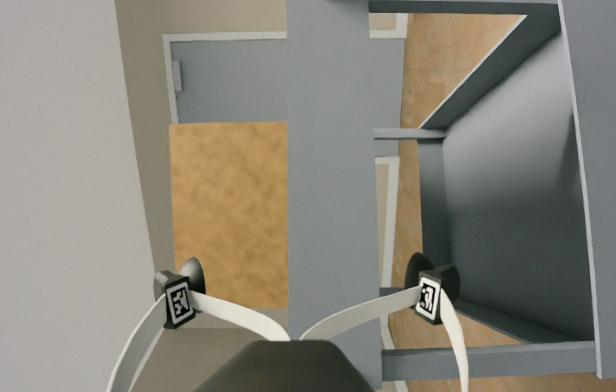

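>>> move:
  r2: {"base":{"translate_m":0.18,"strafe_m":-0.045},"joints":{"lift_m":0.674},"pace":"slow","contact_limits":{"translate_m":0.1}}
  blocking: false

>>> wait:
  seconds: 2.5
  cameras: ["r2_head_camera","r2_wrist_camera","r1_head_camera"]

Scene clock: 97.50 s.
earlier move: r1 done
move: r2 moving
r1.base_odometry: x=-2.013 y=+0.438 heading=-2.359
r1.turned_by_wheels: +0.001
r1.turned_by_imu: +0.003
r1.base_tilt: forward=-1.6 right=+1.3
r1.lidar_m: 0.25 0.25 0.25 0.25 0.39 3.30 3.24 0.58 0.52 1.52 2.44 0.45
r1.base_status: done
r1.joint_positions: lift_m=+0.124 arm_m=+0.000 wrist_yaw_rad=+3.197 wrist_pitch_rad=+0.002 wrist_roll_rad=+0.000 gripper_m=+0.056
r1.joint_status: not commanded
r1.measured_speeds: all 0
r1.motor_effort: lift_m=+19(20) arm_m=+5(5) wheel_0=+7(8) wheel_1=+13(14) wheel_2=-7(7)
r1.servo_current: wrist_yaw_rad=52(65) wrist_pitch_rad=39(52) wrist_roll_rad=46(59) gripper_m=46(46)
r1.contact_limits: translate_m 1
r1.hand_pose: x=-0.1219 y=+0.0715 z=+0.3019 quat_wxyz=(-0.027, -0.001, +0.000, +1.000) (m; r1's base frame)
r1.wrist_depth_mm: - 133 132 - - - - / - 116 133 - - - - / - 114 138 - - - - / - 134 185 - - - - / 206 - - - - - - / 220 1182 193 1160 188 1118 1118 / 218 750 750 788 768 768 750
r2.base_odometry: x=-0.919 y=-0.056 heading=-2.640
r2.turned_by_wheels: +0.000
r2.turned_by_imu: +0.002
r2.base_tilt: forward=-0.7 right=+0.1
r2.lidar_m: 0.51 2.89 2.50 2.52 2.52 2.21 2.22 2.52 2.18 2.21 2.63 0.56
r2.base_status: translate_m moving; strafe_m moving
r2.joint_positions: lift_m=+0.674 arm_m=+0.000 wrist_yaw_rad=+0.003 wrist_pitch_rad=+0.001 wrist_roll_rad=+1.568 gripper_m=+0.120
r2.joint_status: lift_m moving
r2.measured_speeds: translate_m=+0.048 strafe_m=-0.012 rotate_rad=-0.002 lift_m=+0.000 arm_m=+0.000 wrist_yaw_rad=+0.000 wrist_pitch_rad=+0.000 wrist_roll_rad=+0.000
r2.motor_effort: lift_m=+11(21) arm_m=-4(4) wheel_0=+4(10) wheel_1=+6(7) wheel_2=-7(11)
r2.servo_current: wrist_yaw_rad=59(59) wrist_pitch_rad=39(46) wrist_roll_rad=59(59) gripper_m=52(52)
r2.contact_limits: translate_m 0.1
r2.hand_pose: x=+0.4596 y=-0.0867 z=+0.8522 quat_wxyz=(+0.708, +0.706, +0.001, +0.001) (m; r2's base frame)
r2.wrist_depth_mm: - - - 397 - 1618 - / - - - 389 - 820 - / - - 591 382 991 - - / - - 597 373 991 - - / - - 597 368 373 - - / - - 200 306 200 - - / - - - - - 359 359
pictures: none

Scene clock: 100.00 s.
earlier move: r2 moving
r1.base_odometry: x=-2.013 y=+0.438 heading=-2.359
r1.turned_by_wheels: +0.000
r1.turned_by_imu: +0.000
r1.base_tilt: forward=-1.6 right=+1.3
r1.lidar_m: 0.25 0.25 0.25 0.25 0.41 3.32 3.24 0.58 0.53 1.55 2.38 0.46
r1.base_status: done
r1.joint_positions: lift_m=+0.124 arm_m=+0.000 wrist_yaw_rad=+3.197 wrist_pitch_rad=+0.002 wrist_roll_rad=+0.000 gripper_m=+0.056
r1.joint_status: not commanded
r1.measured_speeds: all 0
r1.motor_effort: lift_m=+19(20) arm_m=+5(5) wheel_0=+7(8) wheel_1=+13(14) wheel_2=-7(7)
r1.servo_current: wrist_yaw_rad=59(65) wrist_pitch_rad=52(52) wrist_roll_rad=39(72) gripper_m=39(52)
r1.contact_limits: translate_m 1
r1.hand_pose: x=-0.1219 y=+0.0715 z=+0.3019 quat_wxyz=(-0.027, -0.001, +0.000, +1.000) (m; r1's base frame)
r1.wrist_depth_mm: - 133 133 - - - - / - 116 132 - - - - / - 114 138 - - - - / - 134 185 - - - - / 204 - - - - - - / 219 1229 194 1182 188 1138 1138 / 219 750 750 788 778 778 750
r2.base_odometry: x=-1.086 y=-0.099 heading=-2.640
r2.turned_by_wheels: +0.000
r2.turned_by_imu: +0.000
r2.base_tilt: forward=-0.6 right=+0.1
r2.lidar_m: 0.36 2.91 2.54 2.52 2.73 2.40 2.39 2.53 2.20 2.23 2.64 0.41
r2.base_status: translate_m moving; strafe_m moving
r2.joint_positions: lift_m=+0.674 arm_m=+0.000 wrist_yaw_rad=+0.001 wrist_pitch_rad=+0.001 wrist_roll_rad=+1.568 gripper_m=+0.120
r2.joint_status: all done
r2.measured_speeds: all 0
r2.motor_effort: lift_m=+14(21) arm_m=-4(4) wheel_0=+9(11) wheel_1=+3(7) wheel_2=-8(11)
r2.servo_current: wrist_yaw_rad=52(59) wrist_pitch_rad=39(52) wrist_roll_rad=46(59) gripper_m=46(59)
r2.contact_limits: translate_m 0.1
r2.hand_pose: x=+0.4594 y=-0.0872 z=+0.8522 quat_wxyz=(+0.708, +0.706, +0.001, +0.000) (m; r2's base frame)
r2.wrist_depth_mm: - - - 235 238 1618 1229 / - - - 230 231 1661 - / - - - 224 227 809 - / - 433 430 220 221 831 - / - 436 436 158 216 809 - / - 442 439 154 210 181 - / - 445 445 - 208 - -
wait: 2.50 s; no rest
pictures: r1_head_camera, r2_head_camera, r2_wrist_camera
Images, in order (width x height): r1_head_camera 420x560, r2_head_camera 420x560, r2_wrist_camera 616x392.

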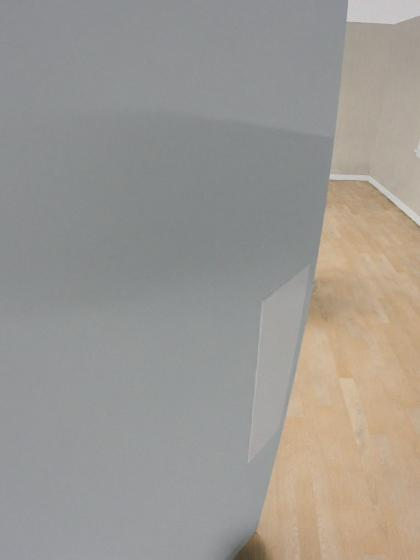

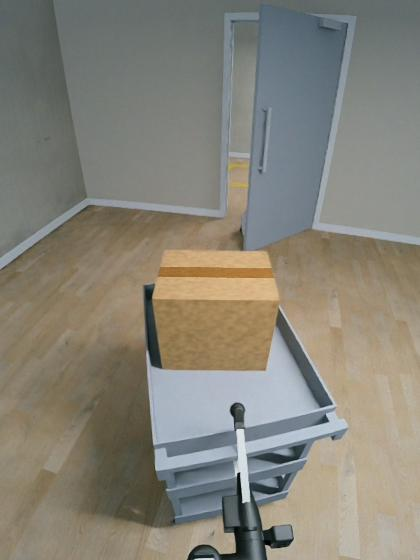

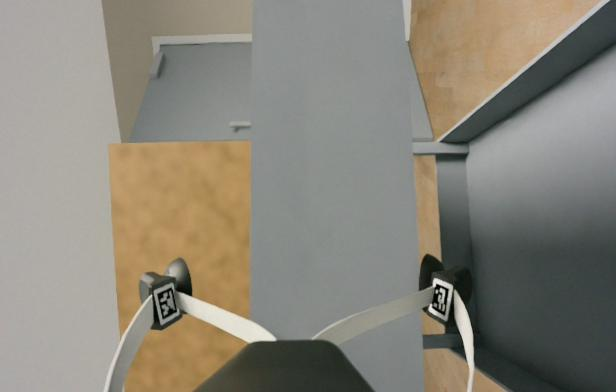

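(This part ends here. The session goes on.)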